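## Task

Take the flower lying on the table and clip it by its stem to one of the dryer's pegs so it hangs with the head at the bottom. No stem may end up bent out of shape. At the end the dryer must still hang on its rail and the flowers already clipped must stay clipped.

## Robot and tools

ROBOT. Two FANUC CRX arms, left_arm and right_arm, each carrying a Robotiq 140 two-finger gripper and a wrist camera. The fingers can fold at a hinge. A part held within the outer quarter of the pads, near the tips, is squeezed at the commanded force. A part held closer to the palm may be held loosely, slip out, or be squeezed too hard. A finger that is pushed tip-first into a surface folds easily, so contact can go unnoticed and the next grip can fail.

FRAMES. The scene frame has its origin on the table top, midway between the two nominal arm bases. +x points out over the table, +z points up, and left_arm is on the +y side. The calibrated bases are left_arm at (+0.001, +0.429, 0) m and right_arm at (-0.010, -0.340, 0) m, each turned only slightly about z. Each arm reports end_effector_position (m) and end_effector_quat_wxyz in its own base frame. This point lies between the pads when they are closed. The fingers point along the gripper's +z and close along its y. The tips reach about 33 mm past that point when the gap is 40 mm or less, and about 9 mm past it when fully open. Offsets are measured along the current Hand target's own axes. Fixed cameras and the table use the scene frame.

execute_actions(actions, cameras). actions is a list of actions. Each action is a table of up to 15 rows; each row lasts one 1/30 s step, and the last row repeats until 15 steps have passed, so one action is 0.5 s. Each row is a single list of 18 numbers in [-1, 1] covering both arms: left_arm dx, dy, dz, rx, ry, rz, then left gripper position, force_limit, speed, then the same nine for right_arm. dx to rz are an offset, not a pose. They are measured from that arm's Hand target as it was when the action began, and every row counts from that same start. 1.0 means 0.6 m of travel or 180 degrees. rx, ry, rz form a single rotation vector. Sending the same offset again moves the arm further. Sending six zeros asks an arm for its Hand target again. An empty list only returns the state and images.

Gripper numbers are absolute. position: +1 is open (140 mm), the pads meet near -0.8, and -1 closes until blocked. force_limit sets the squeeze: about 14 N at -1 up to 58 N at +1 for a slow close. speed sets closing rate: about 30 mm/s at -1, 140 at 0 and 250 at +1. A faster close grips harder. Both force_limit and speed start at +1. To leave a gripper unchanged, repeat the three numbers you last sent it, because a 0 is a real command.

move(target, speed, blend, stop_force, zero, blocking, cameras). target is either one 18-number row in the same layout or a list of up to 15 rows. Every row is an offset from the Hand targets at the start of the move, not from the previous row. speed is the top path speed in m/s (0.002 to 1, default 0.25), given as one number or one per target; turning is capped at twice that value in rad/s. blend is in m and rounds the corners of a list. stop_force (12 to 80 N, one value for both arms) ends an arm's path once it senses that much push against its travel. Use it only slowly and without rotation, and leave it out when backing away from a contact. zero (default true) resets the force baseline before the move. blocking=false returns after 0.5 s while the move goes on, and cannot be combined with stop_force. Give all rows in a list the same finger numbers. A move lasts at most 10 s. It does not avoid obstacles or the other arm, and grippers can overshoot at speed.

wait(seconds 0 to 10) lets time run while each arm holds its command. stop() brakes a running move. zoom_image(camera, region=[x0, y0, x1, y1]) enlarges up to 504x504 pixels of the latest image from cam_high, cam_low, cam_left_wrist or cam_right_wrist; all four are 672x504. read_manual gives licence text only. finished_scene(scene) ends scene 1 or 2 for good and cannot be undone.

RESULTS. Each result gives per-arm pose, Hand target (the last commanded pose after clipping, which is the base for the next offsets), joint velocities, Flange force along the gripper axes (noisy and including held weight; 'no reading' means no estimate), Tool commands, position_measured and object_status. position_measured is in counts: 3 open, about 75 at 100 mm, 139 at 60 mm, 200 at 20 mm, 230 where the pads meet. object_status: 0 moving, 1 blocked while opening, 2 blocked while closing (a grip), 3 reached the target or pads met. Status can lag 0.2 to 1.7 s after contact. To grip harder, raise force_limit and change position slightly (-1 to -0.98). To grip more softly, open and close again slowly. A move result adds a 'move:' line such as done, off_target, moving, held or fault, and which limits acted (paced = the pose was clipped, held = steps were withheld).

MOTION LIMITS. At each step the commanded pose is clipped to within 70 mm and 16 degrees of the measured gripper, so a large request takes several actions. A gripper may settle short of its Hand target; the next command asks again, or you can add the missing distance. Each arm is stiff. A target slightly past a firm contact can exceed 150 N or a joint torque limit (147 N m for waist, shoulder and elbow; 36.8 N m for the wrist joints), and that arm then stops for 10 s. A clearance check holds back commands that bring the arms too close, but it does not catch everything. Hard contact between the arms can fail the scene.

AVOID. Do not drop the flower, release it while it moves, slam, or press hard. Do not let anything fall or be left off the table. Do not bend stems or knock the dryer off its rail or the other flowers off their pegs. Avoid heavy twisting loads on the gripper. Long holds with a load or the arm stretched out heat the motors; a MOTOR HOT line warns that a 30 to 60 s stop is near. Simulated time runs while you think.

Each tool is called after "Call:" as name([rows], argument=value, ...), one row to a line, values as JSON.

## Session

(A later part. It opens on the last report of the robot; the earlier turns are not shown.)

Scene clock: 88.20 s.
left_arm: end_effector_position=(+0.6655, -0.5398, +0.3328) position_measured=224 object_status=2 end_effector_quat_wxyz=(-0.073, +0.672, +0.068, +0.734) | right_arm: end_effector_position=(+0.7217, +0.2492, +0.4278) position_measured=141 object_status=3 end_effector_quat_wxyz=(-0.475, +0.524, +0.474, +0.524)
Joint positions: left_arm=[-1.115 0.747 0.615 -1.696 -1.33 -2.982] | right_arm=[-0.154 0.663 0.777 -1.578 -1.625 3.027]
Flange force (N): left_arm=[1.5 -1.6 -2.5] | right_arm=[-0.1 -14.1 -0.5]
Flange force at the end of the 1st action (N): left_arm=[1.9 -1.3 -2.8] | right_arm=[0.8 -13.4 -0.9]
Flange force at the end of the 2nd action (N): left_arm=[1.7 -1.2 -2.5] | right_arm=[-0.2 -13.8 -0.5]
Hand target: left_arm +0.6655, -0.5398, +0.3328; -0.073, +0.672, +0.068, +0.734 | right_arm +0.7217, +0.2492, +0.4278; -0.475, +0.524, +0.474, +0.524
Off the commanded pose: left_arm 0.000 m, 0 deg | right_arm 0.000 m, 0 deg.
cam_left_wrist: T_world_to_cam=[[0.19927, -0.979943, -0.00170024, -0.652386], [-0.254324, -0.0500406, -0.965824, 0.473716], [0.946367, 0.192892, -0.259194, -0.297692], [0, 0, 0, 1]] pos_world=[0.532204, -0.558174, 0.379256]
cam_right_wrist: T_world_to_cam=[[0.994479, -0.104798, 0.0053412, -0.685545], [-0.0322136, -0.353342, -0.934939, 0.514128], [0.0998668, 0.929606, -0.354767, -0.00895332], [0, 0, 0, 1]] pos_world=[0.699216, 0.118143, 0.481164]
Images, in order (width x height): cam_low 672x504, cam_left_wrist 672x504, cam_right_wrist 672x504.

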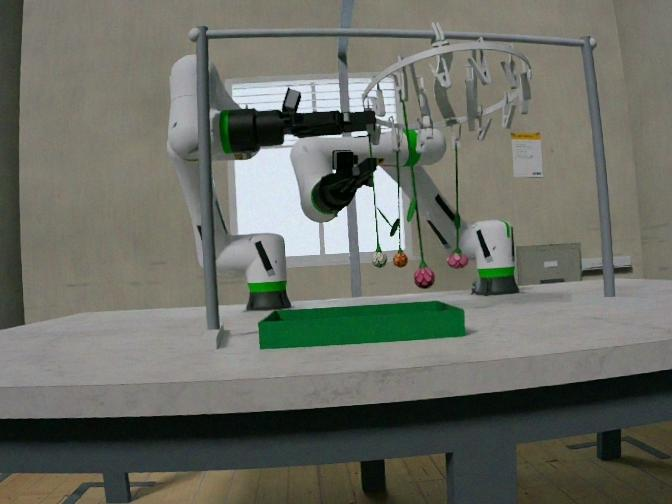

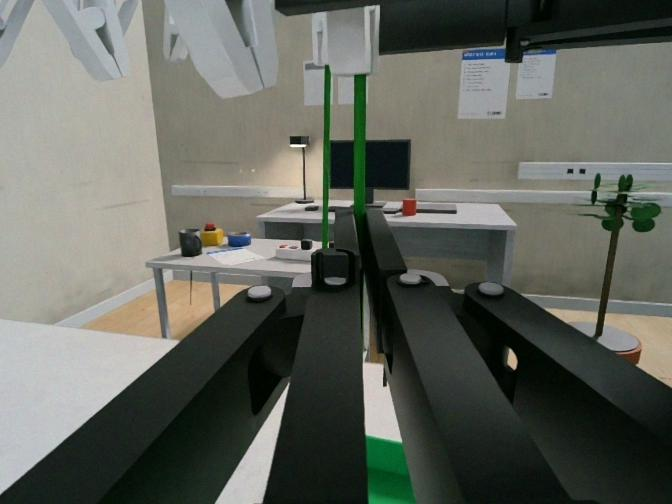

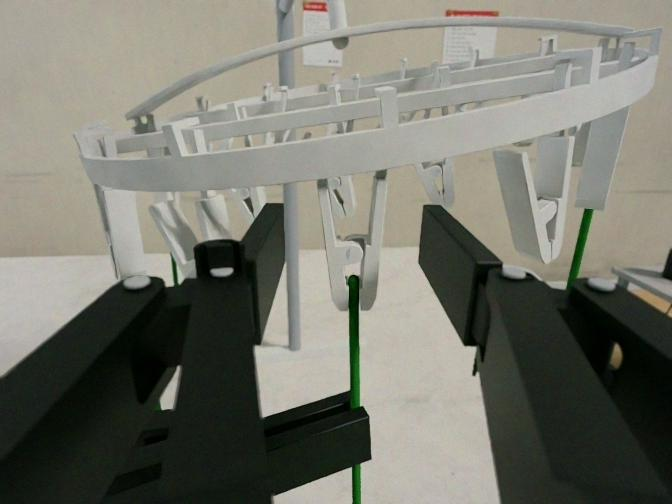

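Call:
execute_actions([
  [[0,0,0,0,0,0,-0.5,-1,-1,0,0,0,0,0,0,-0.1,0,-1]],
  [[0,0,0,0,0,0,-0.3,-1,-1,0,0,0,0,0,0,-0.1,0,-1]],
  [[0,0,0,0,0,0,-0.3,-1,-1,0,0,0,0,0,0,-0.1,0,-1]],
], cameras=["cam_right_wrist","cam_low","cam_left_wrist"])

Call:
zoom_image(camera="cam_right_wrist", region=[270, 150, 470, 350])

Scene clock: 90.67 s.
left_arm: end_effector_position=(+0.6655, -0.5398, +0.3328) position_measured=167 object_status=3 end_effector_quat_wxyz=(-0.073, +0.672, +0.068, +0.734) | right_arm: end_effector_position=(+0.7217, +0.2492, +0.4278) position_measured=141 object_status=3 end_effector_quat_wxyz=(-0.475, +0.524, +0.474, +0.524)
Joint positions: left_arm=[-1.115 0.747 0.615 -1.696 -1.33 -2.982] | right_arm=[-0.154 0.663 0.777 -1.578 -1.625 3.027]
Flange force (N): left_arm=[2.2 -1.6 -2.6] | right_arm=[0.2 -12.9 -0.2]
Flange force at the end of the 1st action (N): left_arm=[2.1 -1.3 -2.6] | right_arm=[-0.4 -12.9 -0.4]
Flange force at the end of the 2nd action (N): left_arm=[1.8 -1.5 -2.6] | right_arm=[0.5 -14.0 -0.6]
Hand target: left_arm +0.6655, -0.5398, +0.3328; -0.073, +0.672, +0.068, +0.734 | right_arm +0.7217, +0.2492, +0.4278; -0.475, +0.524, +0.474, +0.524
Off the commanded pose: left_arm 0.000 m, 0 deg | right_arm 0.000 m, 0 deg.
cam_left_wrist: T_world_to_cam=[[0.19927, -0.979943, -0.00170024, -0.652386], [-0.254324, -0.0500406, -0.965824, 0.473716], [0.946367, 0.192892, -0.259194, -0.297692], [0, 0, 0, 1]] pos_world=[0.532204, -0.558174, 0.379256]
cam_right_wrist: T_world_to_cam=[[0.994479, -0.104798, 0.0053412, -0.685545], [-0.0322136, -0.353342, -0.934939, 0.514128], [0.0998668, 0.929606, -0.354767, -0.00895332], [0, 0, 0, 1]] pos_world=[0.699216, 0.118143, 0.481164]
Images, in order (width x height): cam_low 672x504, cam_left_wrist 672x504, cam_right_wrist 672x504.

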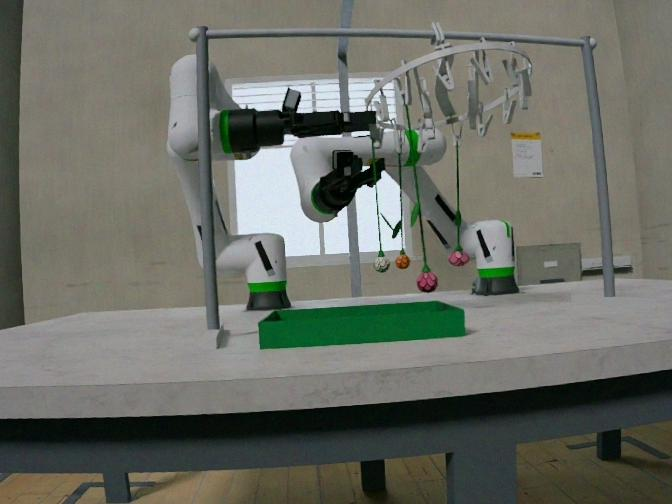

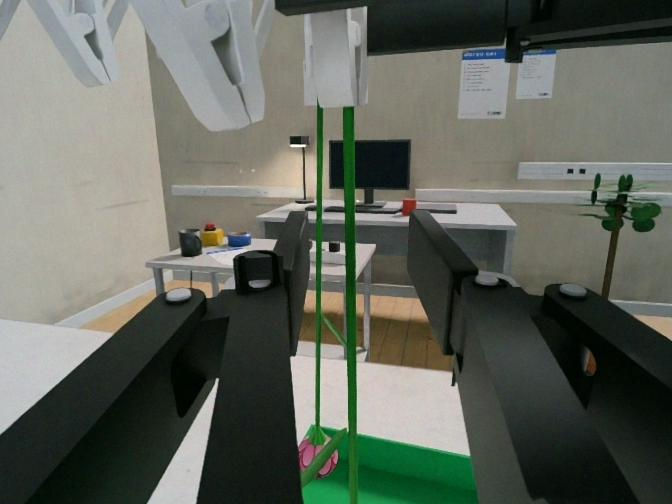

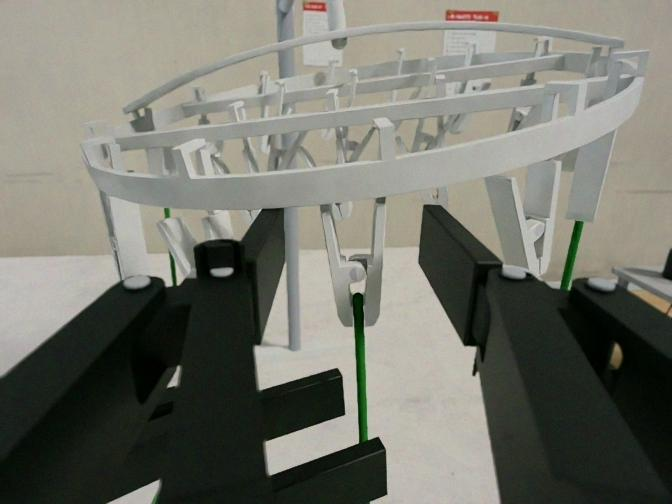

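Scaled by 2.520.

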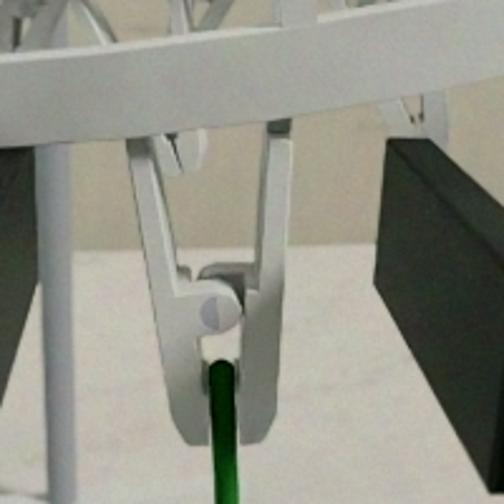

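Call:
move([
  [0,0,-0.08,0,0,0,-0.3,-1,-1,0,0,-0.1,0,0,0,-0.1,0,-1],
], speed=0.05, cameras=["cam_left_wrist","cam_high"])

Call:
move(target=[0,0,-0.2,0,0,0,-0.75,-1,-0.5,0,0,-0.12,0,0,0,-0.1,0,-1], speed=0.08)

Call:
wait(seconds=2)

Scene clock: 92.57 s.
left_arm: end_effector_position=(+0.6186, -0.5494, +0.3285) position_measured=167 object_status=3 end_effector_quat_wxyz=(-0.073, +0.672, +0.068, +0.734) | right_arm: end_effector_position=(+0.7157, +0.1895, +0.4278) position_measured=141 object_status=3 end_effector_quat_wxyz=(-0.475, +0.524, +0.474, +0.524)
Joint positions: left_arm=[-1.182 0.725 0.567 -1.69 -1.4 -2.964] | right_arm=[-0.242 0.679 0.802 -1.589 -1.712 3.017]
Flange force (N): left_arm=[1.8 -1.5 -2.4] | right_arm=[-0.1 -14.1 1.0]
Hand target: left_arm +0.6186, -0.5493, +0.3286; -0.073, +0.672, +0.068, +0.734 | right_arm +0.7157, +0.1895, +0.4278; -0.475, +0.524, +0.474, +0.524
Off the commanded pose: left_arm 0.000 m, 0 deg | right_arm 0.000 m, 0 deg.
move: done
cam_left_wrist: T_world_to_cam=[[0.199293, -0.979939, -0.00160574, -0.652401], [-0.254395, -0.0501547, -0.965799, 0.45712], [0.946343, 0.192886, -0.259287, -0.252547], [0, 0, 0, 1]] pos_world=[0.485305, -0.567673, 0.374956]
Images, in order (width x height): cam_high 672x504, cam_left_wrist 672x504.

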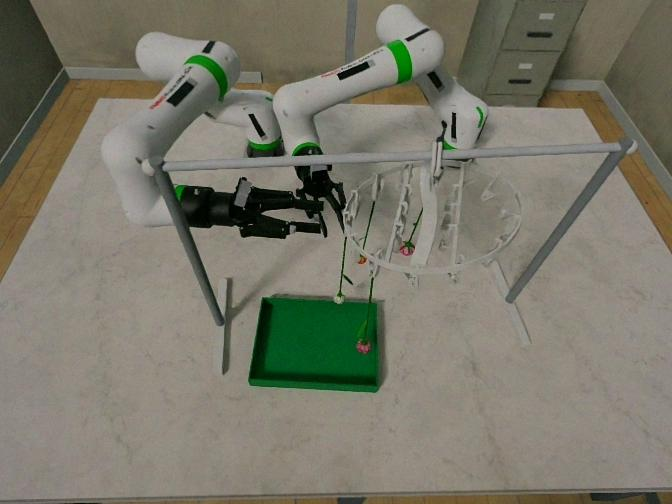

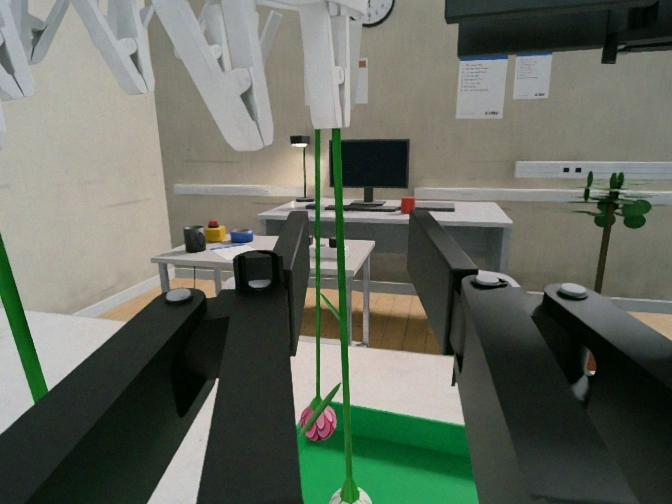

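Scene clock: 94.33 s.
left_arm: end_effector_position=(+0.5015, -0.5731, +0.3179) position_measured=223 object_status=3 end_effector_quat_wxyz=(-0.073, +0.672, +0.068, +0.734) | right_arm: end_effector_position=(+0.7086, +0.1178, +0.4277) position_measured=141 object_status=3 end_effector_quat_wxyz=(-0.475, +0.524, +0.474, +0.524)
Joint positions: left_arm=[-1.355 0.704 0.507 -1.661 -1.572 -2.943] | right_arm=[-0.345 0.717 0.862 -1.608 -1.814 2.991]
Flange force (N): left_arm=[2.0 -2.0 -2.2] | right_arm=[0.3 -15.1 2.2]
Hand target: left_arm +0.5015, -0.5731, +0.3179; -0.073, +0.672, +0.068, +0.734 | right_arm +0.7086, +0.1179, +0.4277; -0.475, +0.524, +0.474, +0.524
Off the commanded pose: left_arm 0.000 m, 0 deg | right_arm 0.000 m, 0 deg.
move: done
cam_left_wrist: T_world_to_cam=[[0.199294, -0.979938, -0.00160541, -0.652404], [-0.254304, -0.0501364, -0.965824, 0.415885], [0.946368, 0.192891, -0.259194, -0.139928], [0, 0, 0, 1]] pos_world=[0.368204, -0.591474, 0.364356]
cam_right_wrist: T_world_to_cam=[[0.994479, -0.104798, 0.0053412, -0.686287], [-0.0322136, -0.353342, -0.934939, 0.467184], [0.0998668, 0.929606, -0.354767, 0.11447], [0, 0, 0, 1]] pos_world=[0.686116, -0.0132573, 0.481064]

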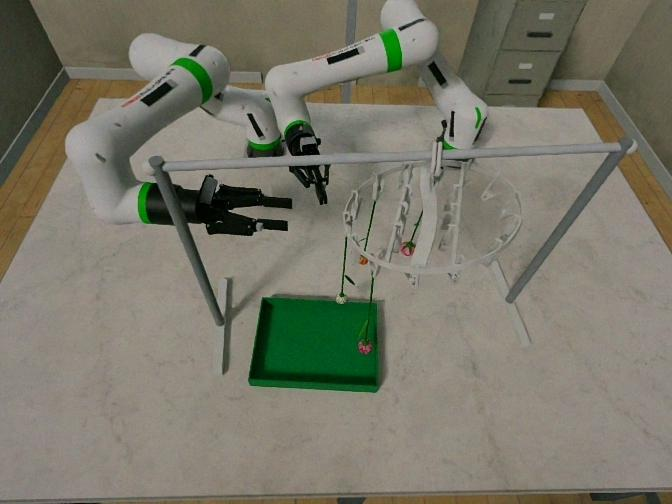

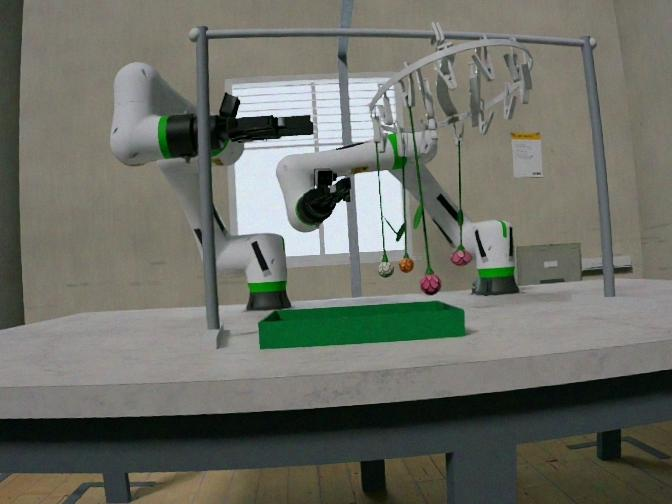

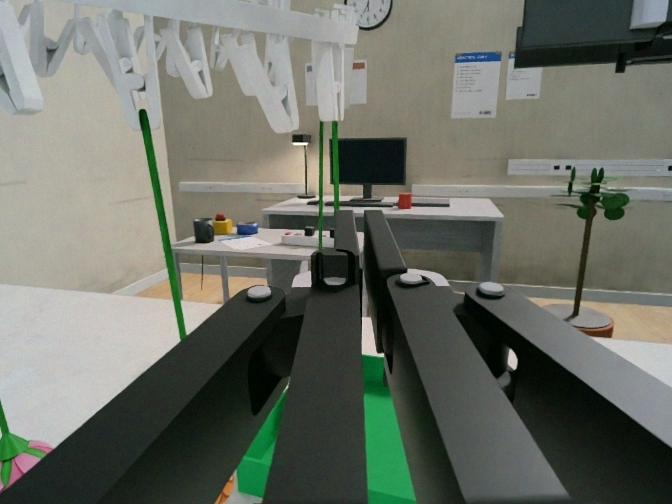

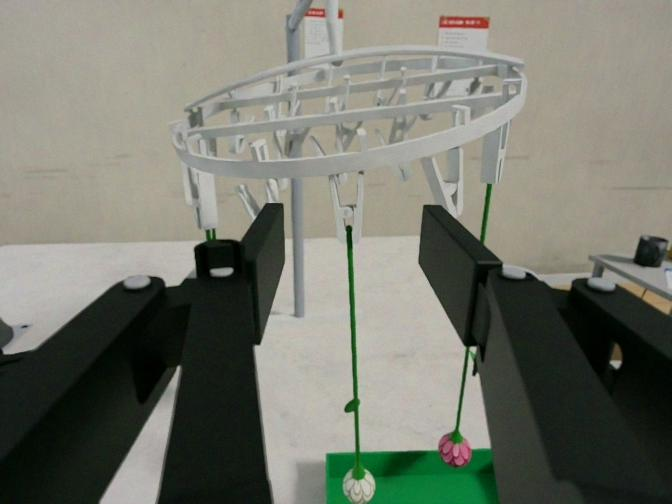

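Scene clock: 96.33 s.
left_arm: end_effector_position=(+0.5015, -0.5731, +0.3179) position_measured=223 object_status=3 end_effector_quat_wxyz=(-0.073, +0.672, +0.068, +0.734) | right_arm: end_effector_position=(+0.7086, +0.1179, +0.4277) position_measured=141 object_status=3 end_effector_quat_wxyz=(-0.475, +0.524, +0.474, +0.524)
Joint positions: left_arm=[-1.355 0.704 0.507 -1.661 -1.572 -2.943] | right_arm=[-0.345 0.717 0.862 -1.608 -1.814 2.991]
Flange force (N): left_arm=[1.9 -1.7 -2.2] | right_arm=[-0.3 -15.1 2.5]
Hand target: left_arm +0.5015, -0.5731, +0.3179; -0.073, +0.672, +0.068, +0.734 | right_arm +0.7086, +0.1179, +0.4277; -0.475, +0.524, +0.474, +0.524
Tool commands: left_gripper/position=-0.75 left_gripper/force_limit=-1.0 left_gripper/speed=-0.5 right_gripper/position=-0.1 right_gripper/force_limit=+0.0 right_gripper/speed=-1.0
Off the commanded pose: left_arm 0.000 m, 0 deg | right_arm 0.000 m, 0 deg.
wait: 2.00 s; at rest by 0.17 s
cam_left_wrist: T_world_to_cam=[[0.19927, -0.979943, -0.00170024, -0.652364], [-0.254324, -0.0500406, -0.965824, 0.415853], [0.946367, 0.192892, -0.259194, -0.139953], [0, 0, 0, 1]] pos_world=[0.368204, -0.591474, 0.364256]
cam_right_wrist: T_world_to_cam=[[0.994479, -0.104798, 0.0053412, -0.686287], [-0.0322136, -0.353342, -0.934939, 0.467184], [0.0998668, 0.929606, -0.354767, 0.11447], [0, 0, 0, 1]] pos_world=[0.686116, -0.0132573, 0.481064]

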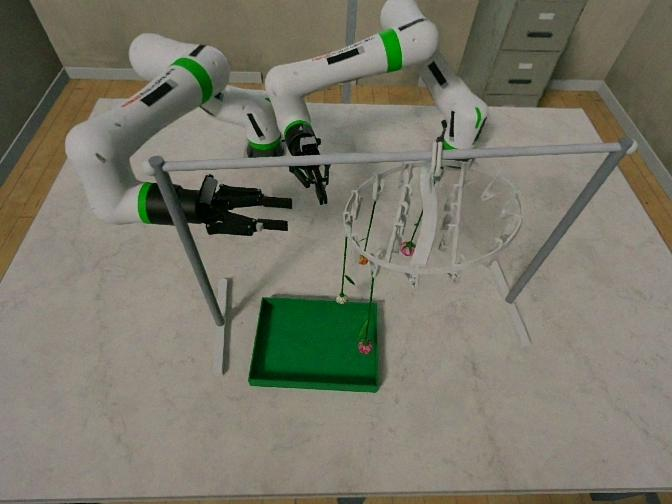

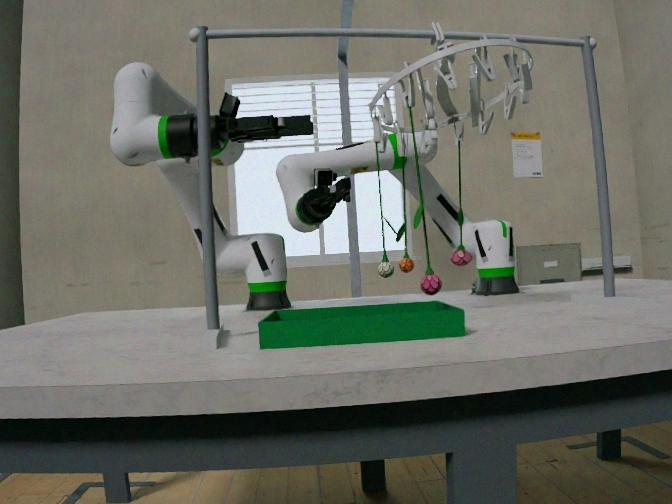

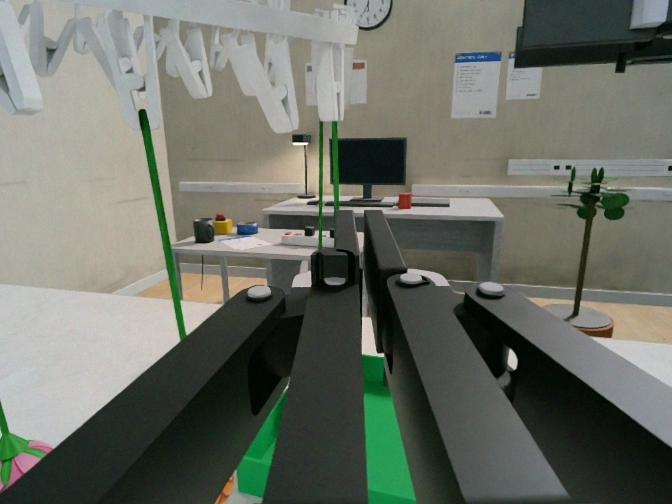

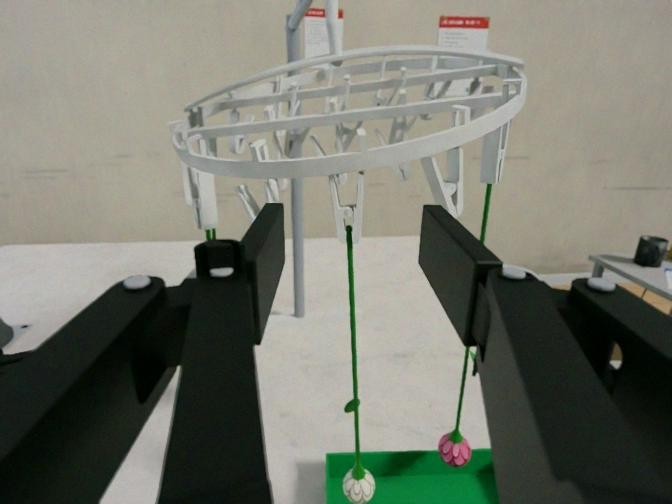

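Hanging well.

Call:
finished_scene(scene=1)

The scene is finished: the task was done.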